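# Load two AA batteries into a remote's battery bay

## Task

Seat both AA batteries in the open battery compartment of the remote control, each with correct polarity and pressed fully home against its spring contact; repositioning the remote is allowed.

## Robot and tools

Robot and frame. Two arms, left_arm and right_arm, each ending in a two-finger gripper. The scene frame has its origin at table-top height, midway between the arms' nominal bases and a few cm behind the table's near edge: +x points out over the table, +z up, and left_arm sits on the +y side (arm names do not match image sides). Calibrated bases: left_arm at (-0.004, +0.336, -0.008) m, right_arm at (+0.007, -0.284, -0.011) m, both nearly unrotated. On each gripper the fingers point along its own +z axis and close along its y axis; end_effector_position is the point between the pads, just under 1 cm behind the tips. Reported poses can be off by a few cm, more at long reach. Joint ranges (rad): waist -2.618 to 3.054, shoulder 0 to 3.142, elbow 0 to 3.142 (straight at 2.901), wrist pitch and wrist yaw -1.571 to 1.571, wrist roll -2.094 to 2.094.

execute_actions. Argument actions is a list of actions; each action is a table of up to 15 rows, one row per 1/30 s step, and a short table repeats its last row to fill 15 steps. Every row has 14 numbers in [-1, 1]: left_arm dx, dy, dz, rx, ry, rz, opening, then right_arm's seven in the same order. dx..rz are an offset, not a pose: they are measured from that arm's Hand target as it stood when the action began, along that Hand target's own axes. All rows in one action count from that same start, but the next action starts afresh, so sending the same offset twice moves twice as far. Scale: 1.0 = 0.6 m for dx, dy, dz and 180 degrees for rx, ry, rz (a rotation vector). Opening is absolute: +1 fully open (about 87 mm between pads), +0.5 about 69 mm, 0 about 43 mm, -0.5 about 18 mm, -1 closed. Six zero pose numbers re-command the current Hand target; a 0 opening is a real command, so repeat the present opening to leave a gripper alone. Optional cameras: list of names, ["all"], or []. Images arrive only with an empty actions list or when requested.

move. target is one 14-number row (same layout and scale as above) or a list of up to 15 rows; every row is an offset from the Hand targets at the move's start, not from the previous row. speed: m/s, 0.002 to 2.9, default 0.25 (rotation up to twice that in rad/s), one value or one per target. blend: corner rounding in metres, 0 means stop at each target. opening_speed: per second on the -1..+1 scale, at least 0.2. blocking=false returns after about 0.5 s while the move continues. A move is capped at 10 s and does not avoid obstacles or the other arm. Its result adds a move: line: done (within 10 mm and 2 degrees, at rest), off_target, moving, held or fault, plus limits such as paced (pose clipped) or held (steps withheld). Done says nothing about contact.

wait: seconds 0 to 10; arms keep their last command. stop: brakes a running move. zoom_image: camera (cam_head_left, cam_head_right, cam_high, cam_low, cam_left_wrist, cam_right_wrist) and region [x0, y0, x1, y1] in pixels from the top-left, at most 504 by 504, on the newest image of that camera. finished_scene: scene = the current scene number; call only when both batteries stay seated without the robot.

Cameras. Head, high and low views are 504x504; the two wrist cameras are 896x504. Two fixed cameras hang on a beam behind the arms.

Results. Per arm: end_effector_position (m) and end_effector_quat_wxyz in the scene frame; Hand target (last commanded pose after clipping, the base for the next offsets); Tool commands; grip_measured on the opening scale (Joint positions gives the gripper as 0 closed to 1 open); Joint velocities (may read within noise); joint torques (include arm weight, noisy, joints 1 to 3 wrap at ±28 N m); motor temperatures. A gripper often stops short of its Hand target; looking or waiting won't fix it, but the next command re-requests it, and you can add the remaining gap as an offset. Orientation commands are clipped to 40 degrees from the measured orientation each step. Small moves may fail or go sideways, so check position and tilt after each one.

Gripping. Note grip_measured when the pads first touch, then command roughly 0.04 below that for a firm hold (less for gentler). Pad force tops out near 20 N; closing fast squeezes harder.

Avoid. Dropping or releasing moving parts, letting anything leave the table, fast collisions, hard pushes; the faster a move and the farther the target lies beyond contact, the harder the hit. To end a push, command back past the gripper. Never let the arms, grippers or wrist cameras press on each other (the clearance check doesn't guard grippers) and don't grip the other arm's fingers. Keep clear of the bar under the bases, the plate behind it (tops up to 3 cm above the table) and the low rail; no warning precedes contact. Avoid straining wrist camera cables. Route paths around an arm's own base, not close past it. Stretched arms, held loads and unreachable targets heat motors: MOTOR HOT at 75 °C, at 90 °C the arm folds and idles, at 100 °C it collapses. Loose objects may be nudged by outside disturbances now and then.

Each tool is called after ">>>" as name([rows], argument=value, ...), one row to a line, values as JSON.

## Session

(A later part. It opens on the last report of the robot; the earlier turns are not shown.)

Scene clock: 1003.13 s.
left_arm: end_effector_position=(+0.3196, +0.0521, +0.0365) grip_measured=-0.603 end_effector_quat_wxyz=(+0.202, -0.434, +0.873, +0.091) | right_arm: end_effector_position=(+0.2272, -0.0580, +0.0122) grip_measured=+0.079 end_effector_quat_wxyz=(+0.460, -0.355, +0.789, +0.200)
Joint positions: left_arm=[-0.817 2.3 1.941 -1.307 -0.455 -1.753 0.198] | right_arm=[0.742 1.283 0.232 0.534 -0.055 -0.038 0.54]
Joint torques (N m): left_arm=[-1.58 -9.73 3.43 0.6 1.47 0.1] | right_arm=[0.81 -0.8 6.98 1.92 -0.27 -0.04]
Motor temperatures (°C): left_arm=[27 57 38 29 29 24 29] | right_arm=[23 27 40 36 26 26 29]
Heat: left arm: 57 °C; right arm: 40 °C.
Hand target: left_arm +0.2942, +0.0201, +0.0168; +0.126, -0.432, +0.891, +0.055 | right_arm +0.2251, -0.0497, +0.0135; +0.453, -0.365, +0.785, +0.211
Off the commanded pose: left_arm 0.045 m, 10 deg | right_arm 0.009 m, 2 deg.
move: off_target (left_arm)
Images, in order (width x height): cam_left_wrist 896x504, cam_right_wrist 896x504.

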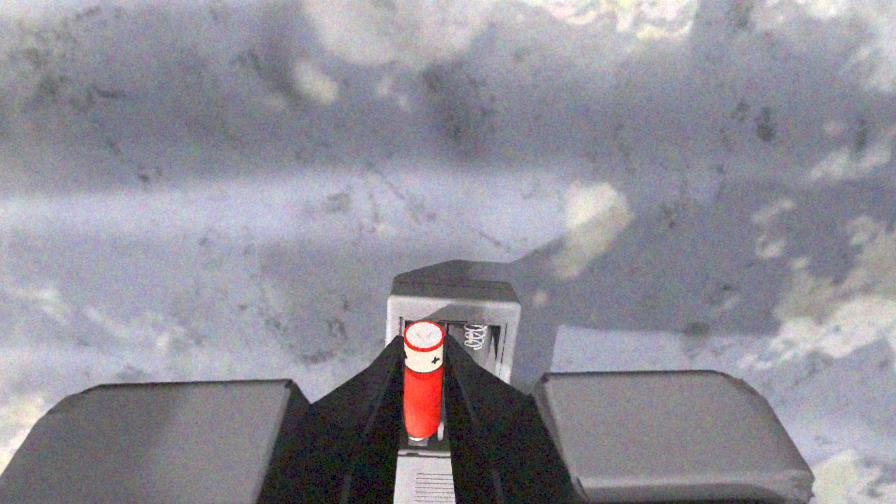

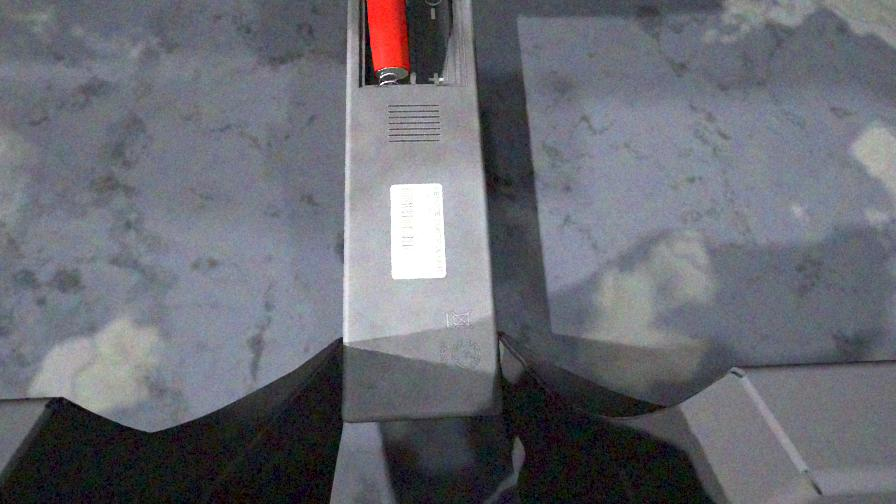

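>>> move(target=[0.0285,0.0010,-0.0010,0,0.045,0,-0.64,0,0,0,0,0,0,-0.02], speed=0.06, cameras=["cam_left_wrist","cam_right_wrist"])

>>> zoom_image(camera="cam_left_wrist", region=[360, 220, 540, 380])

>>> zoom_image(camera="cam_right_wrist", region=[320, 0, 540, 124])

Scene clock: 1022.53 s.
left_arm: end_effector_position=(+0.3179, +0.0507, +0.0351) grip_measured=-0.603 end_effector_quat_wxyz=(+0.156, -0.448, +0.878, +0.067) | right_arm: end_effector_position=(+0.2272, -0.0580, +0.0122) grip_measured=+0.079 end_effector_quat_wxyz=(+0.460, -0.355, +0.789, +0.200)
Joint positions: left_arm=[-0.78 2.273 1.903 -1.264 -0.354 -1.727 0.198] | right_arm=[0.742 1.283 0.232 0.534 -0.055 -0.038 0.54]
Joint torques (N m): left_arm=[-2.8 -8.96 3.14 0.7 1.91 0.11] | right_arm=[0.84 -0.8 7.01 1.92 -0.26 -0.05]
Motor temperatures (°C): left_arm=[27 59 37 29 31 24 29] | right_arm=[23 27 40 36 26 26 29]
Heat: left arm: 59 °C; right arm: 40 °C.
Hand target: left_arm +0.2835, +0.0074, +0.0127; +0.063, -0.435, +0.898, +0.025 | right_arm +0.2251, -0.0497, +0.0135; +0.453, -0.365, +0.785, +0.211
Off the commanded pose: left_arm 0.060 m, 12 deg | right_arm 0.009 m, 2 deg.
move: off_target (left_arm)
Images, in order (width x height): cam_left_wrist 896x504, cam_right_wrist 896x504.

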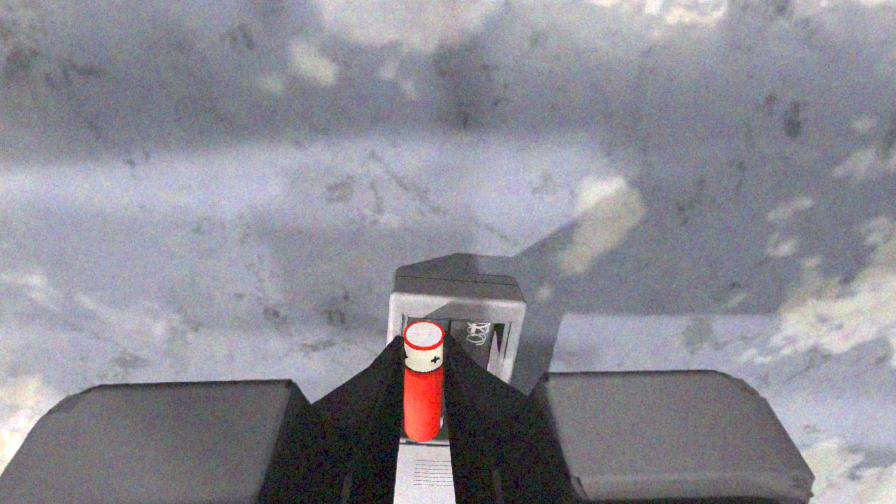

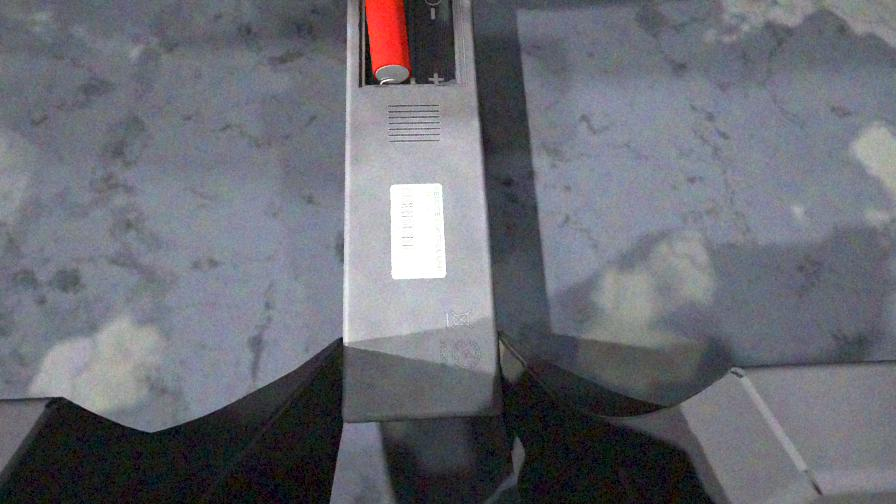

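Scaled by 2.800 from the camera's 896x504 image, which has a finer 1280x720 frame.

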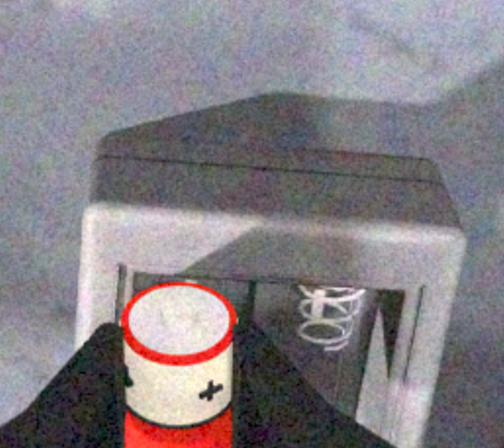

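Scaled by 2.291 from the camera's 896x504 image, which has a finer 1280x720 frame.

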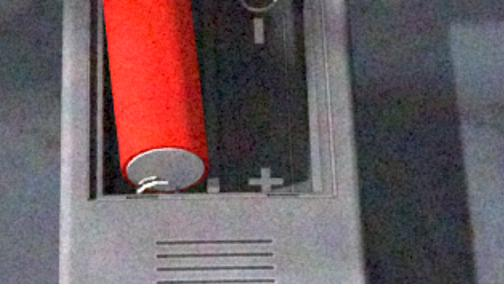

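>>> move(target=[0.002,0.0010,0.0125,0,0.045,0,-0.64,0,0,0,0,0,0,-0.02], speed=0.05, cameras=["cam_left_wrist","cam_right_wrist"])

>>> zoom_image(camera="cam_left_wrist", region=[360, 220, 540, 380])

>>> zoom_image(camera="cam_right_wrist", region=[320, 0, 540, 124])

Scene clock: 1054.40 s.
left_arm: end_effector_position=(+0.3181, +0.0521, +0.0333) grip_measured=-0.603 end_effector_quat_wxyz=(+0.092, -0.455, +0.885, +0.029) | right_arm: end_effector_position=(+0.2272, -0.0580, +0.0122) grip_measured=+0.079 end_effector_quat_wxyz=(+0.460, -0.355, +0.789, +0.200)
Joint positions: left_arm=[-0.716 2.233 1.835 -1.19 -0.208 -1.662 0.199] | right_arm=[0.742 1.283 0.232 0.534 -0.055 -0.038 0.54]
Joint torques (N m): left_arm=[-3.17 -6.87 2.37 0.82 1.91 0.06] | right_arm=[0.84 -0.77 6.98 1.92 -0.27 -0.05]
Motor temperatures (°C): left_arm=[28 55 36 29 33 24 29] | right_arm=[23 27 40 36 26 26 29]
Heat: left arm: 55 °C; right arm: 40 °C.
Hand target: left_arm +0.2830, +0.0076, +0.0051; -0.001, -0.435, +0.900, -0.006 | right_arm +0.2251, -0.0497, +0.0135; +0.453, -0.365, +0.785, +0.211
Off the commanded pose: left_arm 0.063 m, 12 deg | right_arm 0.009 m, 2 deg.
move: off_target (left_arm)
Images, in order (width x height): cam_left_wrist 896x504, cam_right_wrist 896x504.

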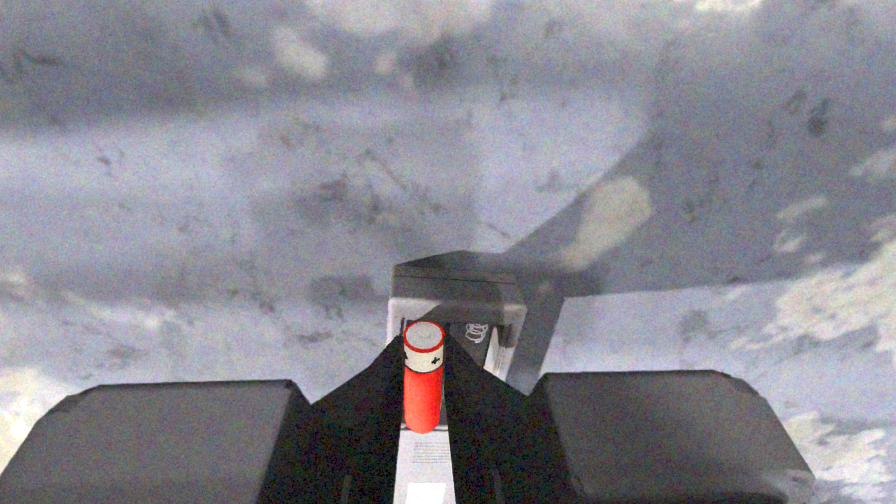

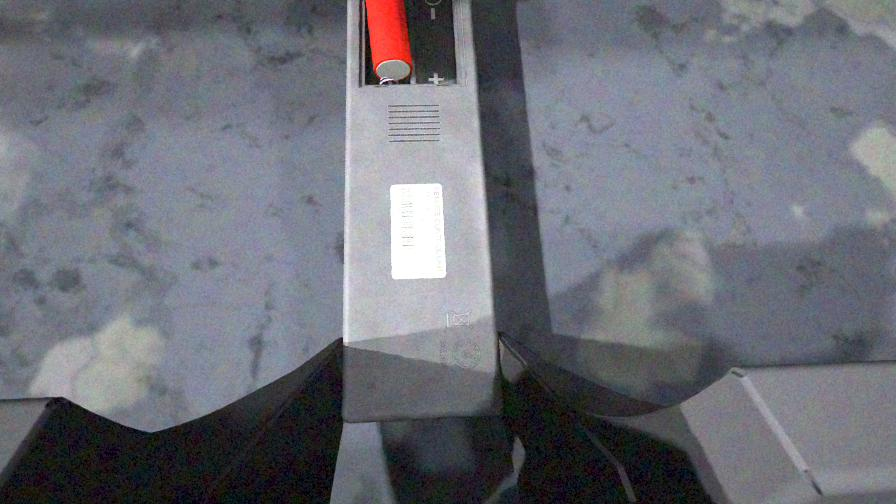

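Scaled by 2.800 from the camera's 896x504 image, which has a finer 1280x720 frame.

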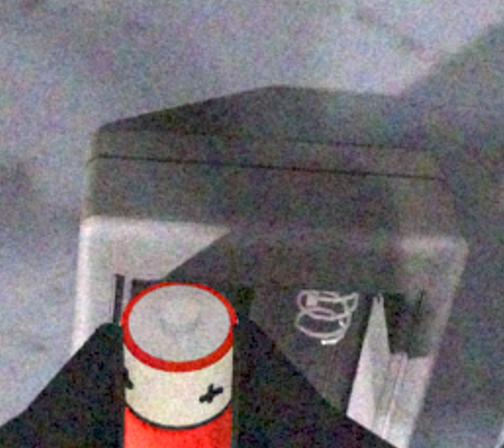

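Scaled by 2.291 from the camera's 896x504 image, which has a finer 1280x720 frame.

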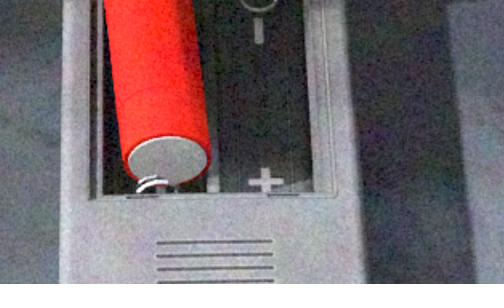

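>>> move([
  [-0.0808,0.0007,-0.0279,0,-0.035,0,-0.64,0,0,0,0,0,0,-0.02],
], speed=0.06, cameras=["cam_left_wrist","cam_right_wrist"])

>>> zoom_image(camera="cam_left_wrist", region=[360, 220, 540, 380])

>>> zoom_image(camera="cam_right_wrist", region=[320, 0, 540, 124])

Scene clock: 1074.50 s.
left_arm: end_effector_position=(+0.3203, +0.0542, +0.0337) grip_measured=-0.603 end_effector_quat_wxyz=(+0.068, -0.449, +0.891, +0.019) | right_arm: end_effector_position=(+0.2272, -0.0580, +0.0122) grip_measured=+0.079 end_effector_quat_wxyz=(+0.460, -0.355, +0.789, +0.200)
Joint positions: left_arm=[-0.686 2.233 1.835 -1.183 -0.156 -1.616 0.199] | right_arm=[0.742 1.283 0.232 0.534 -0.055 -0.038 0.54]
Joint torques (N m): left_arm=[-0.43 -8.58 5.29 0.44 0.22 0.19] | right_arm=[0.83 -0.79 6.97 1.91 -0.26 -0.05]
Heat: left arm: 53 °C; right arm: 41 °C.
Hand target: left_arm +0.3127, +0.0461, +0.0215; +0.049, -0.435, +0.899, +0.018 | right_arm +0.2251, -0.0497, +0.0135; +0.453, -0.365, +0.785, +0.211
Off the commanded pose: left_arm 0.017 m, 3 deg | right_arm 0.009 m, 2 deg.
move: off_target (left_arm)
Images, in order (width x height): cam_left_wrist 896x504, cam_right_wrist 896x504.

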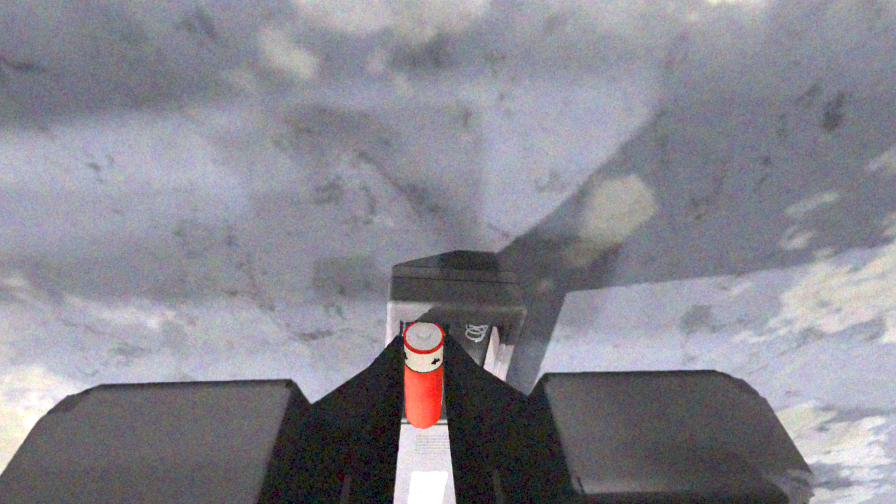

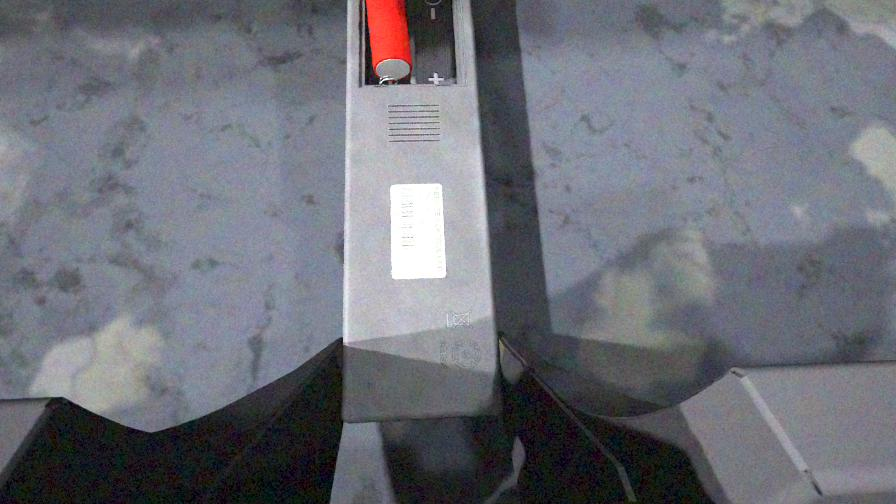

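Scaled by 2.800 from the camera's 896x504 image, which has a finer 1280x720 frame.

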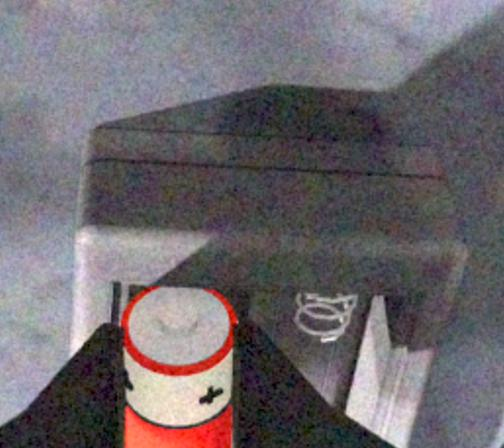

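Scaled by 2.291 from the camera's 896x504 image, which has a finer 1280x720 frame.

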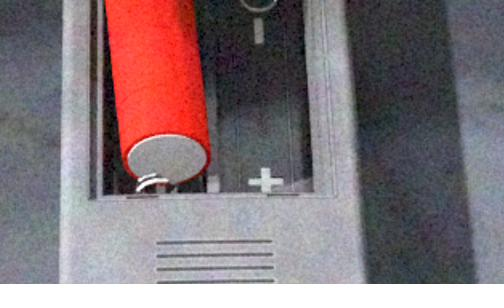

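>>> move([
  [0,0,0,0,0,0,-0.54,0,0,0,0,0,0,-0.02],
  [-0.0240,-0.0142,-0.0788,0,0,0,-0.54,0,0,0,0,0,0,-0.02],
], speed=[0.05,0.06], opening_speed=0.2, cameras=["cam_left_wrist","cam_right_wrist"])

>>> zoom_image(camera="cam_left_wrist", region=[360, 220, 540, 380])

>>> zoom_image(camera="cam_right_wrist", region=[320, 0, 540, 124])

Scene clock: 1086.90 s.
left_arm: end_effector_position=(+0.3195, +0.0546, +0.0627) grip_measured=-0.540 end_effector_quat_wxyz=(+0.046, -0.438, +0.897, +0.031) | right_arm: end_effector_position=(+0.2270, -0.0579, +0.0122) grip_measured=+0.079 end_effector_quat_wxyz=(+0.460, -0.356, +0.789, +0.201)
Joint positions: left_arm=[-0.676 2.271 2.012 -1.359 -0.127 -1.583 0.23] | right_arm=[0.742 1.283 0.232 0.534 -0.057 -0.038 0.54]
Joint torques (N m): left_arm=[0.25 -10.24 10.61 0.11 -0.04 0.15] | right_arm=[0.84 -0.77 6.99 1.92 -0.27 -0.04]
Heat: left arm: 54 °C; right arm: 41 °C.
Hand target: left_arm +0.3248, +0.0485, +0.0701; +0.049, -0.435, +0.899, +0.018 | right_arm +0.2251, -0.0497, +0.0135; +0.453, -0.365, +0.785, +0.211
Off the commanded pose: left_arm 0.011 m, 2 deg | right_arm 0.008 m, 2 deg.
move: off_target (left_arm)
Images, in order (width x height): cam_left_wrist 896x504, cam_right_wrist 896x504.

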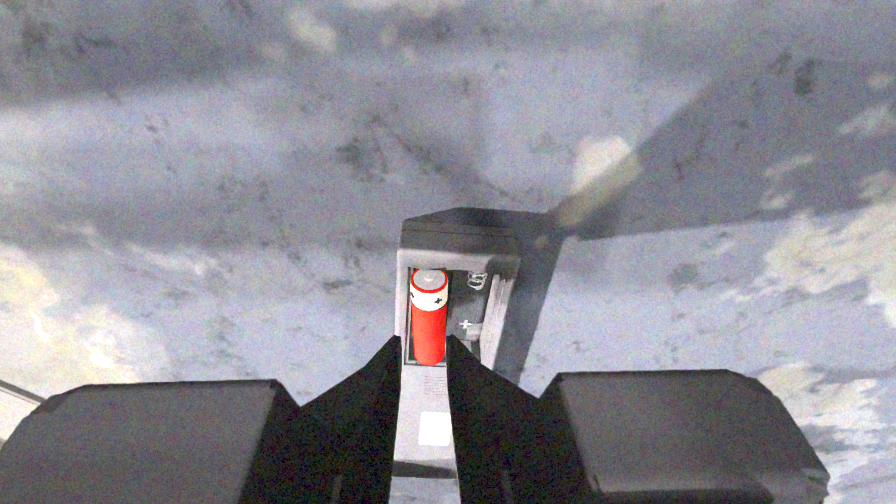

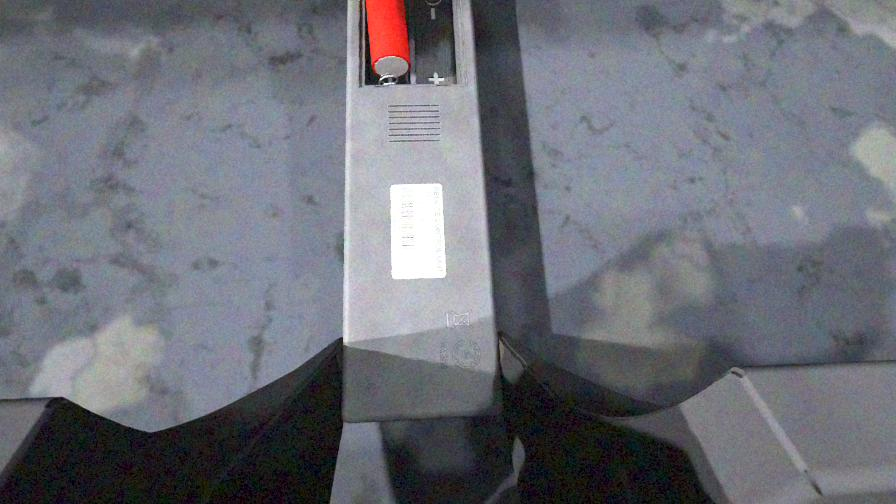

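Scaled by 2.800 from the camera's 896x504 image, which has a finer 1280x720 frame.

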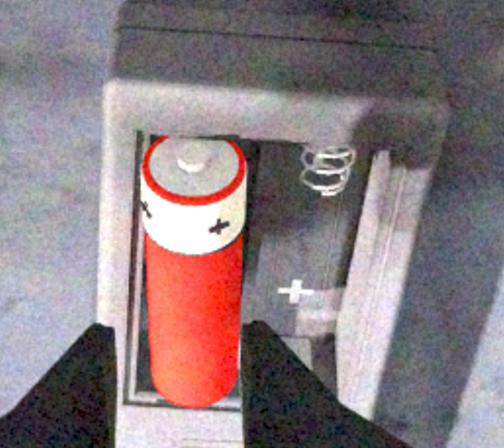

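Scaled by 2.291 from the camera's 896x504 image, which has a finer 1280x720 frame.

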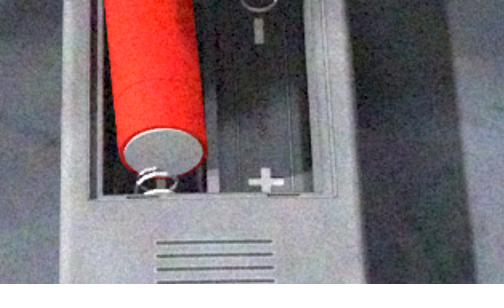

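>>> move(target=[0.0140,-0.0025,0.0440,0,0,0.011,-0.95,0,0,0,0,0,0,-0.02], speed=0.07, opening_speed=0.6, cameras=["cam_left_wrist","cam_right_wrist"])

>>> zoom_image(camera="cam_left_wrist", region=[360, 240, 540, 400])

Scene clock: 1110.17 s.
left_arm: end_effector_position=(+0.3232, +0.0510, +0.0456) grip_measured=-0.949 end_effector_quat_wxyz=(+0.047, -0.428, +0.902, +0.028) | right_arm: end_effector_position=(+0.2270, -0.0579, +0.0122) grip_measured=+0.079 end_effector_quat_wxyz=(+0.460, -0.356, +0.789, +0.201)
Joint positions: left_arm=[-0.676 2.293 1.98 -1.298 -0.125 -1.56 0.025] | right_arm=[0.742 1.283 0.232 0.534 -0.057 -0.038 0.54]
Joint torques (N m): left_arm=[-0.7 -10.62 5.98 0.41 -0.03 0.15] | right_arm=[0.81 -0.79 6.98 1.92 -0.26 -0.05]
Motor temperatures (°C): left_arm=[28 59 41 29 31 24 28] | right_arm=[23 27 41 36 26 26 29]
Heat: left arm: 59 °C; right arm: 41 °C.
Hand target: left_arm +0.3227, +0.0430, +0.0430; +0.048, -0.420, +0.906, +0.019 | right_arm +0.2251, -0.0497, +0.0135; +0.453, -0.365, +0.785, +0.211
Off the commanded pose: left_arm 0.008 m, 1 deg | right_arm 0.008 m, 2 deg.
move: done
Images, in order (width x height): cam_left_wrist 896x504, cam_right_wrist 896x504.

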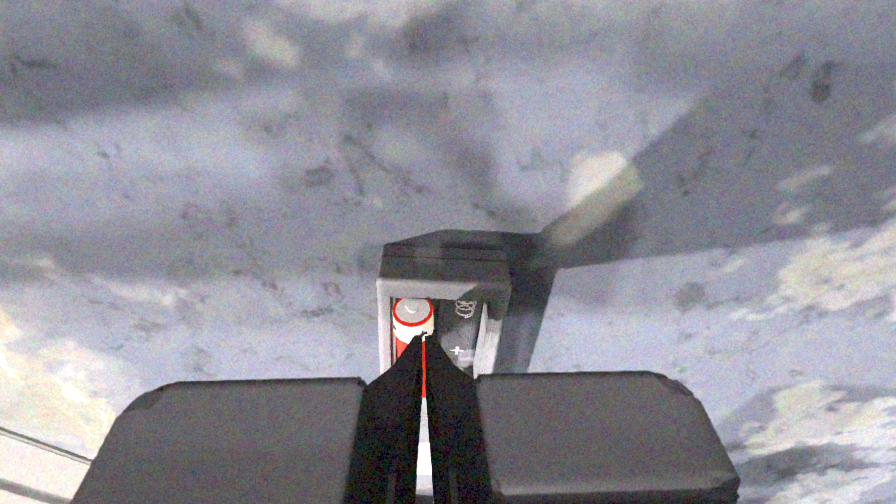

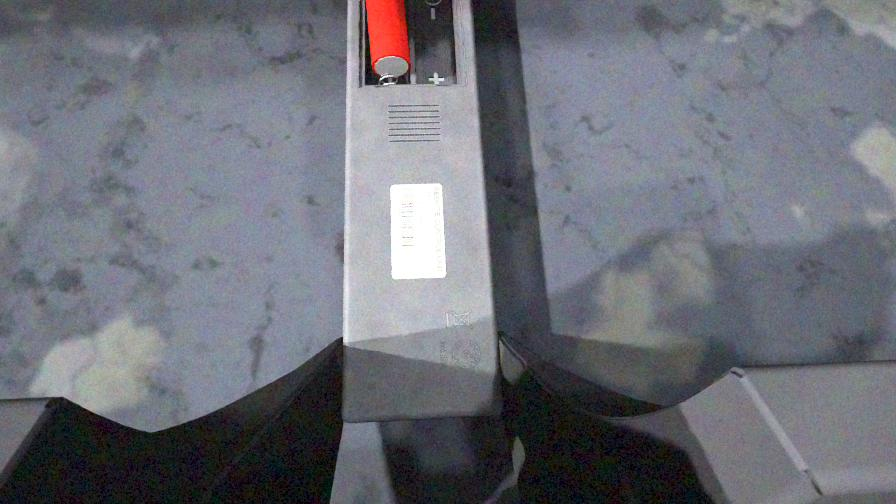

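Scaled by 2.800 from the camera's 896x504 image, which has a finer 1280x720 frame.

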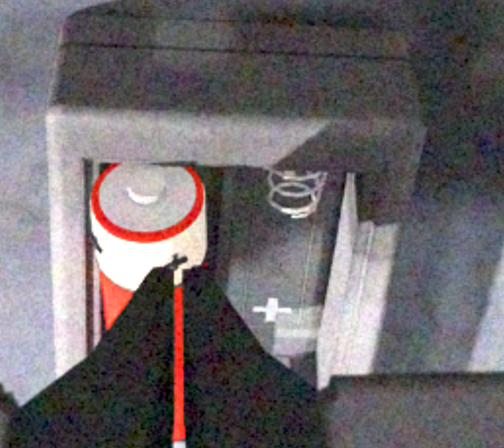

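>>> move([
  [-0.0073,0.0083,-0.0445,0,0,0,-0.95,0,0,0,0,0,0,-0.02],
  [0.0071,0.0050,0.0030,0,0,0,-0.95,0,0,0,0,0,0,-0.02],
], speed=[0.1,0.08], cameras=["cam_left_wrist"])

>>> zoom_image(camera="cam_left_wrist", region=[360, 240, 540, 400])

Scene clock: 1126.97 s.
left_arm: end_effector_position=(+0.3205, +0.0477, +0.0408) grip_measured=-0.950 end_effector_quat_wxyz=(+0.045, -0.424, +0.904, +0.026) | right_arm: end_effector_position=(+0.2270, -0.0579, +0.0122) grip_measured=+0.079 end_effector_quat_wxyz=(+0.460, -0.356, +0.789, +0.201)
Joint positions: left_arm=[-0.683 2.293 1.96 -1.276 -0.121 -1.558 0.025] | right_arm=[0.742 1.283 0.232 0.534 -0.057 -0.038 0.54]
Joint torques (N m): left_arm=[-0.77 -11.7 4.93 0.39 -0.08 0.03] | right_arm=[0.83 -0.77 6.99 1.91 -0.26 -0.04]
Motor temperatures (°C): left_arm=[28 61 40 29 31 24 28] | right_arm=[23 27 41 36 26 26 29]
Heat: left arm: 61 °C; right arm: 41 °C.
Hand target: left_arm +0.3178, +0.0418, +0.0408; +0.048, -0.420, +0.906, +0.019 | right_arm +0.2251, -0.0497, +0.0135; +0.453, -0.365, +0.785, +0.211
Off the commanded pose: left_arm 0.006 m, 1 deg | right_arm 0.008 m, 2 deg.
move: done
Images, in order (width x height): cam_left_wrist 896x504.

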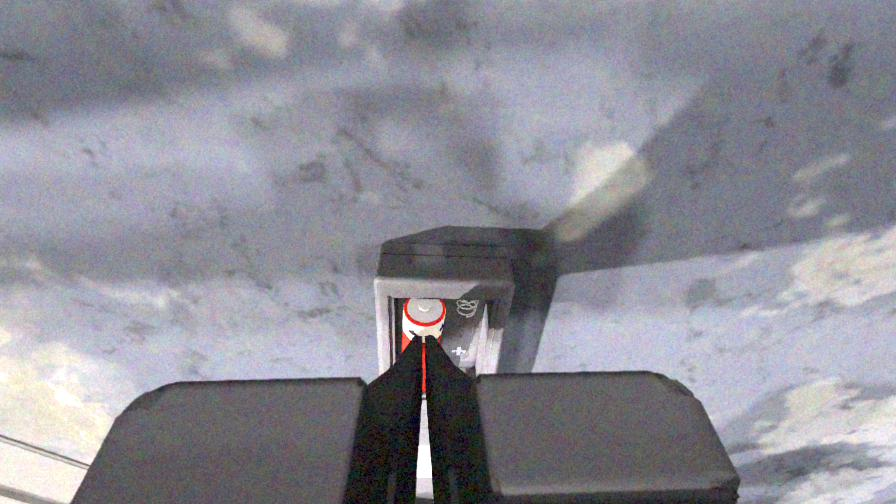

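Scaled by 2.800 from the camera's 896x504 image, which has a finer 1280x720 frame.

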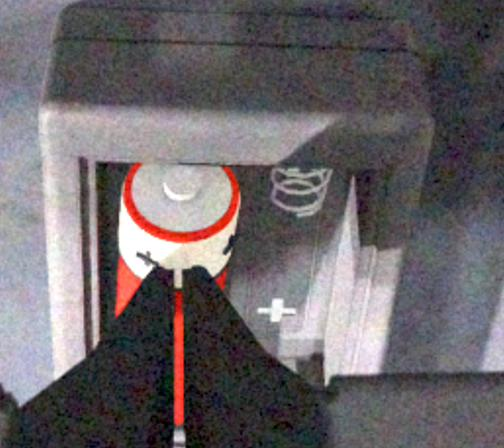

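>>> move(target=[0.0,0.0120,0.0040,0,0,0,-0.95,0,0,0,0,0,0,-0.02], speed=0.05, cameras=["cam_left_wrist","cam_right_wrist"])

>>> zoom_image(camera="cam_left_wrist", region=[360, 240, 540, 400])

Scene clock: 1137.53 s.
left_arm: end_effector_position=(+0.3198, +0.0483, +0.0404) grip_measured=-0.950 end_effector_quat_wxyz=(+0.050, -0.424, +0.904, +0.016) | right_arm: end_effector_position=(+0.2270, -0.0579, +0.0122) grip_measured=+0.079 end_effector_quat_wxyz=(+0.460, -0.356, +0.789, +0.201)
Joint positions: left_arm=[-0.683 2.262 1.908 -1.232 -0.121 -1.558 0.025] | right_arm=[0.742 1.283 0.232 0.534 -0.057 -0.038 0.54]
Joint torques (N m): left_arm=[-0.68 -11.62 4.18 0.28 -0.08 0.04] | right_arm=[0.85 -0.79 6.98 1.92 -0.26 -0.04]
Motor temperatures (°C): left_arm=[28 62 39 29 31 24 28] | right_arm=[23 27 41 36 26 26 29]
Heat: left arm: 62 °C; right arm: 41 °C.
Hand target: left_arm +0.3125, +0.0467, +0.0383; +0.048, -0.420, +0.906, +0.019 | right_arm +0.2251, -0.0497, +0.0135; +0.453, -0.365, +0.785, +0.211
Off the commanded pose: left_arm 0.008 m, 1 deg | right_arm 0.008 m, 2 deg.
move: done
Images, in order (width x height): cam_left_wrist 896x504, cam_right_wrist 896x504.

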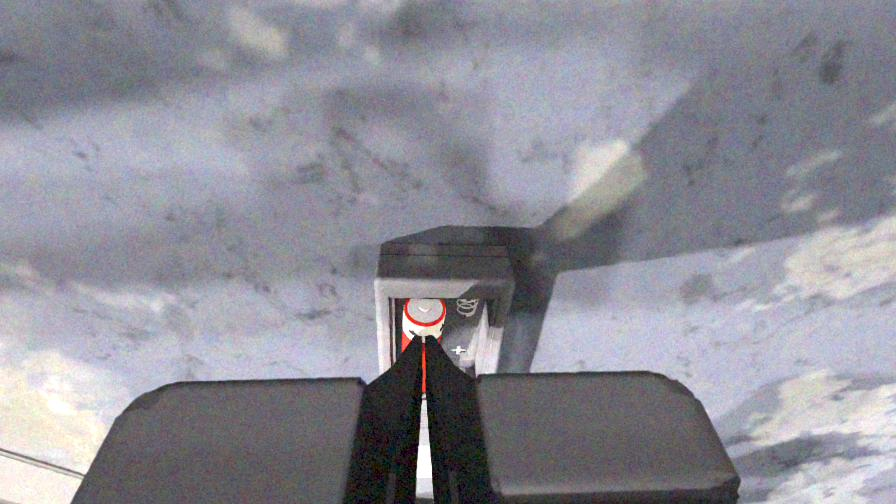

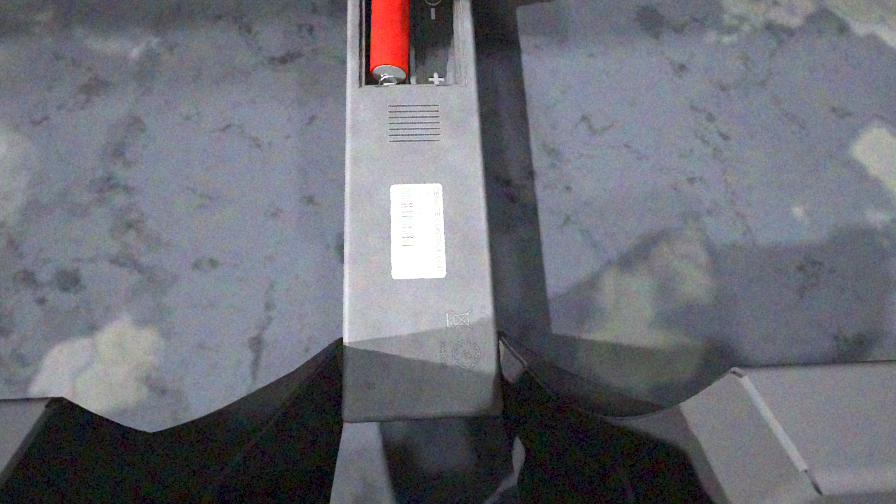

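Scaled by 2.800 from the camera's 896x504 image, which has a finer 1280x720 frame.

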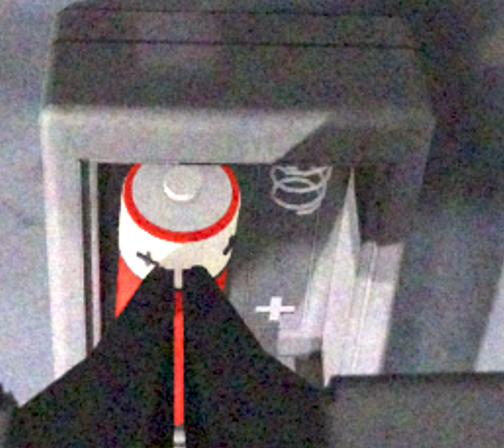

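>>> zoom_image(camera="cam_right_wrist", region=[320, 0, 540, 124])

Scaled by 2.291 from the camera's 896x504 image, which has a finer 1280x720 frame.

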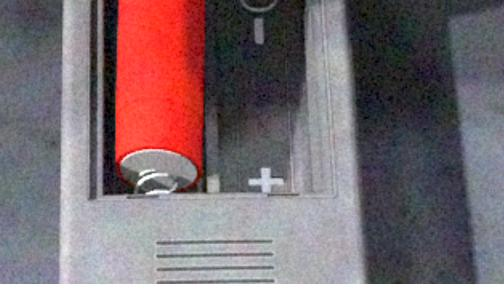

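>>> move(target=[0.0063,0.0,0.0603,0,0,0,-0.95,0,0,0,0,0,0,-0.02], speed=0.06, cameras=["cam_left_wrist","cam_right_wrist"])

>>> zoom_image(camera="cam_left_wrist", region=[360, 240, 540, 400])

>>> zoom_image(camera="cam_right_wrist", region=[320, 0, 540, 124])

Scene clock: 1160.67 s.
left_arm: end_effector_position=(+0.3177, +0.0481, +0.0335) grip_measured=-0.950 end_effector_quat_wxyz=(+0.054, -0.424, +0.904, +0.000) | right_arm: end_effector_position=(+0.2270, -0.0579, +0.0122) grip_measured=+0.079 end_effector_quat_wxyz=(+0.460, -0.356, +0.789, +0.201)
Joint positions: left_arm=[-0.683 2.224 1.816 -1.146 -0.113 -1.557 0.025] | right_arm=[0.742 1.283 0.232 0.534 -0.057 -0.038 0.54]
Joint torques (N m): left_arm=[-0.55 -6.56 2.22 0.75 -0.16 0.06] | right_arm=[0.84 -0.79 7.01 1.93 -0.26 -0.04]
Motor temperatures (°C): left_arm=[27 60 38 29 30 24 28] | right_arm=[23 27 41 36 26 26 29]
Heat: left arm: 60 °C; right arm: 41 °C.
Hand target: left_arm +0.3127, +0.0465, +0.0020; +0.048, -0.420, +0.906, +0.019 | right_arm +0.2251, -0.0497, +0.0135; +0.453, -0.365, +0.785, +0.211
Off the commanded pose: left_arm 0.032 m, 2 deg | right_arm 0.008 m, 2 deg.
move: off_target (left_arm)
Images, in order (width x height): cam_left_wrist 896x504, cam_right_wrist 896x504.

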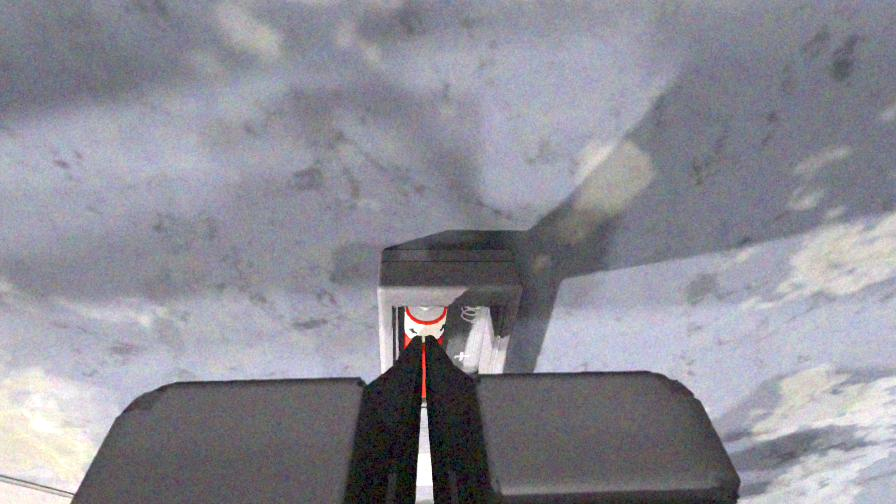

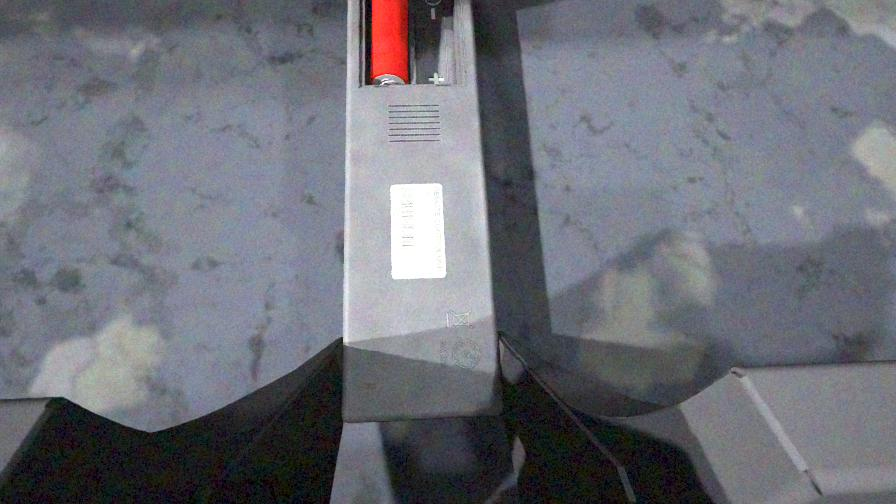

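Scaled by 2.800 from the camera's 896x504 image, which has a finer 1280x720 frame.

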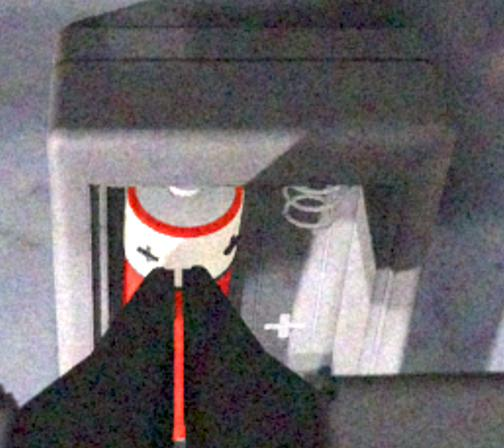

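Scaled by 2.291 from the camera's 896x504 image, which has a finer 1280x720 frame.

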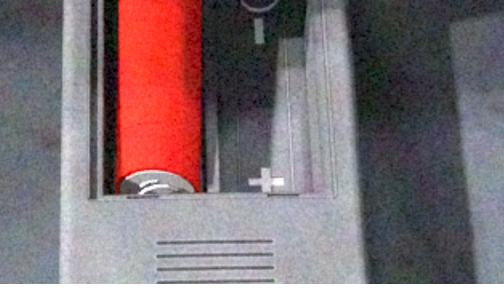

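>>> move(target=[0.0432,0.0,0.0122,0,0,0,-0.95,0,0,0,0,0,0,-0.02], speed=0.06, cameras=["cam_left_wrist","cam_right_wrist"])

>>> zoom_image(camera="cam_left_wrist", region=[360, 240, 540, 400])

>>> zoom_image(camera="cam_right_wrist", region=[320, 0, 540, 124])

Scene clock: 1167.87 s.
left_arm: end_effector_position=(+0.3166, +0.0466, +0.0331) grip_measured=-0.950 end_effector_quat_wxyz=(+0.078, -0.425, +0.902, +0.004) | right_arm: end_effector_position=(+0.2270, -0.0579, +0.0122) grip_measured=+0.079 end_effector_quat_wxyz=(+0.460, -0.356, +0.789, +0.201)
Joint positions: left_arm=[-0.708 2.211 1.797 -1.13 -0.162 -1.583 0.025] | right_arm=[0.742 1.283 0.232 0.534 -0.057 -0.038 0.54]
Joint torques (N m): left_arm=[-3.02 -4.75 1.61 0.82 0.26 -0.25] | right_arm=[0.83 -0.79 6.98 1.93 -0.26 -0.04]
Motor temperatures (°C): left_arm=[28 58 37 29 30 24 28] | right_arm=[23 27 41 36 26 26 29]
Heat: left arm: 58 °C; right arm: 41 °C.
Hand target: left_arm +0.2965, +0.0274, -0.0080; +0.048, -0.420, +0.906, +0.019 | right_arm +0.2251, -0.0497, +0.0135; +0.453, -0.365, +0.785, +0.211
Off the commanded pose: left_arm 0.050 m, 4 deg | right_arm 0.008 m, 2 deg.
move: off_target (left_arm)
Images, in order (width x height): cam_left_wrist 896x504, cam_right_wrist 896x504.

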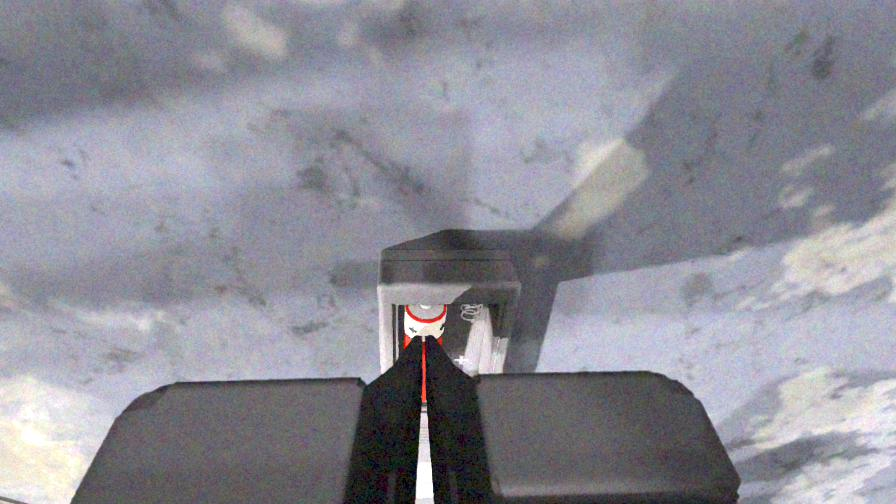

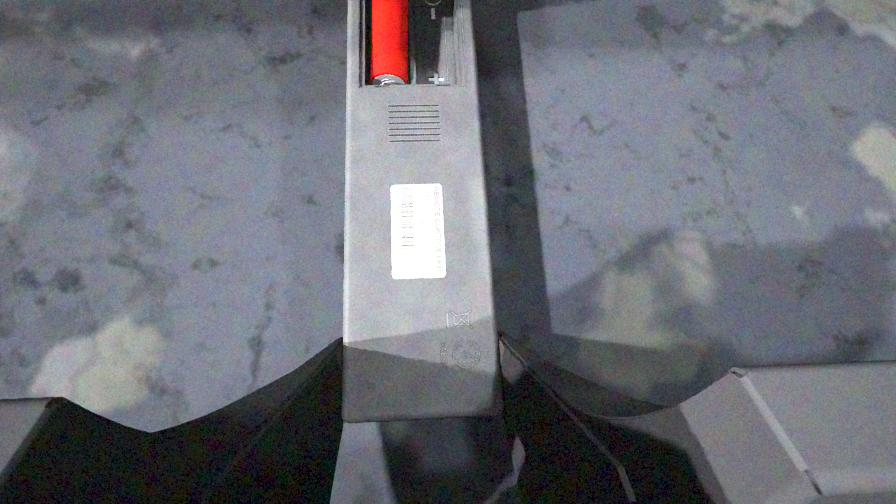

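Scaled by 2.800 from the camera's 896x504 image, which has a finer 1280x720 frame.

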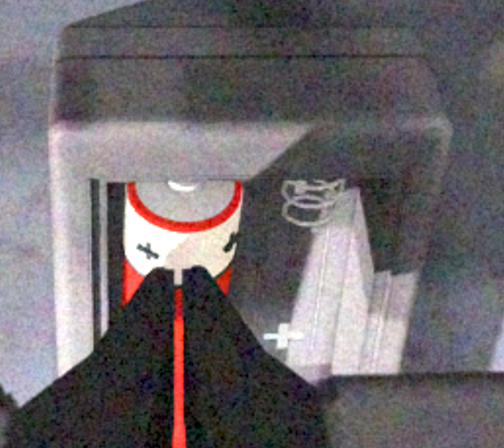

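Scaled by 2.291 from the camera's 896x504 image, which has a finer 1280x720 frame.

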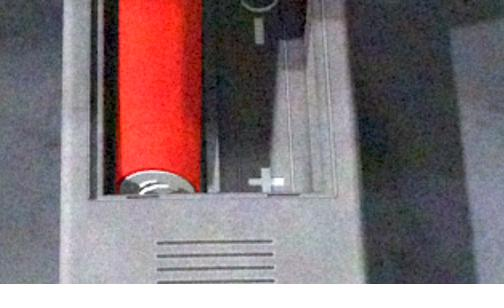

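>>> move(target=[0.0,0.0267,0.0,0,0,0,-0.95,0,0,0,0,0,0,-0.02], speed=0.06, cameras=["cam_left_wrist","cam_right_wrist"])

>>> zoom_image(camera="cam_left_wrist", region=[360, 240, 540, 400])

>>> zoom_image(camera="cam_right_wrist", region=[320, 0, 540, 124])

Scene clock: 1180.57 s.
left_arm: end_effector_position=(+0.3147, +0.0477, +0.0328) grip_measured=-0.950 end_effector_quat_wxyz=(+0.088, -0.432, +0.897, -0.016) | right_arm: end_effector_position=(+0.2270, -0.0579, +0.0122) grip_measured=+0.079 end_effector_quat_wxyz=(+0.460, -0.356, +0.789, +0.201)
Joint positions: left_arm=[-0.709 2.155 1.702 -1.048 -0.164 -1.596 0.025] | right_arm=[0.742 1.283 0.232 0.534 -0.057 -0.038 0.54]
Joint torques (N m): left_arm=[-2.93 -4.74 1.37 0.51 0.27 -0.12] | right_arm=[0.83 -0.8 6.98 1.92 -0.25 -0.04]
Motor temperatures (°C): left_arm=[28 55 37 29 30 24 28] | right_arm=[23 27 41 36 26 26 29]
Heat: left arm: 55 °C; right arm: 41 °C.
Hand target: left_arm +0.2843, +0.0378, -0.0081; +0.048, -0.420, +0.906, +0.019 | right_arm +0.2251, -0.0497, +0.0135; +0.453, -0.365, +0.785, +0.211
Off the commanded pose: left_arm 0.052 m, 6 deg | right_arm 0.008 m, 2 deg.
move: off_target (left_arm)
Images, in order (width x height): cam_left_wrist 896x504, cam_right_wrist 896x504.

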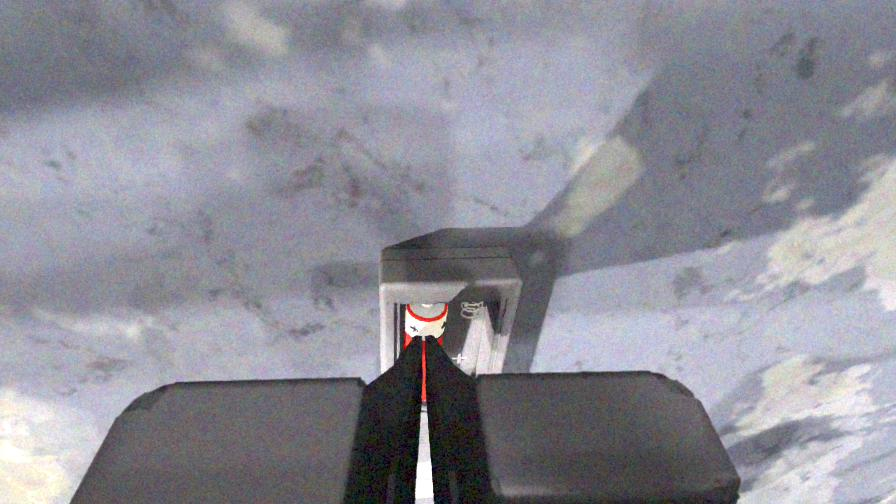

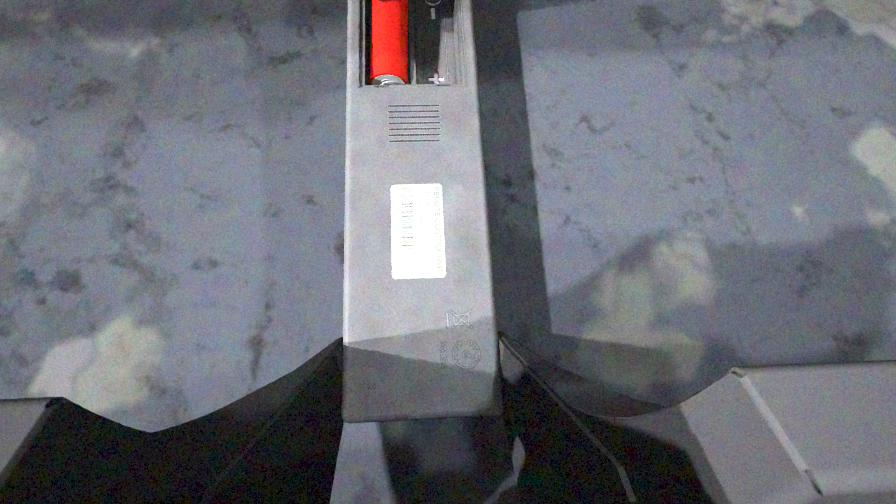

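Scaled by 2.800 from the camera's 896x504 image, which has a finer 1280x720 frame.

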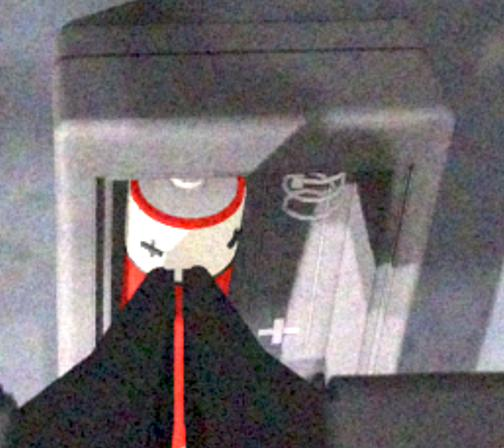

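Scaled by 2.291 from the camera's 896x504 image, which has a finer 1280x720 frame.

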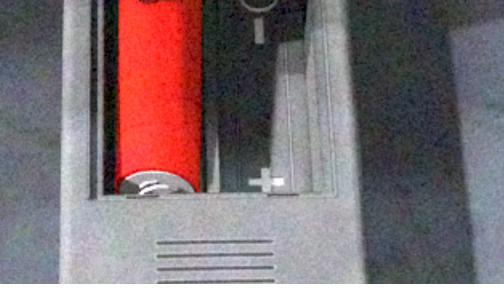

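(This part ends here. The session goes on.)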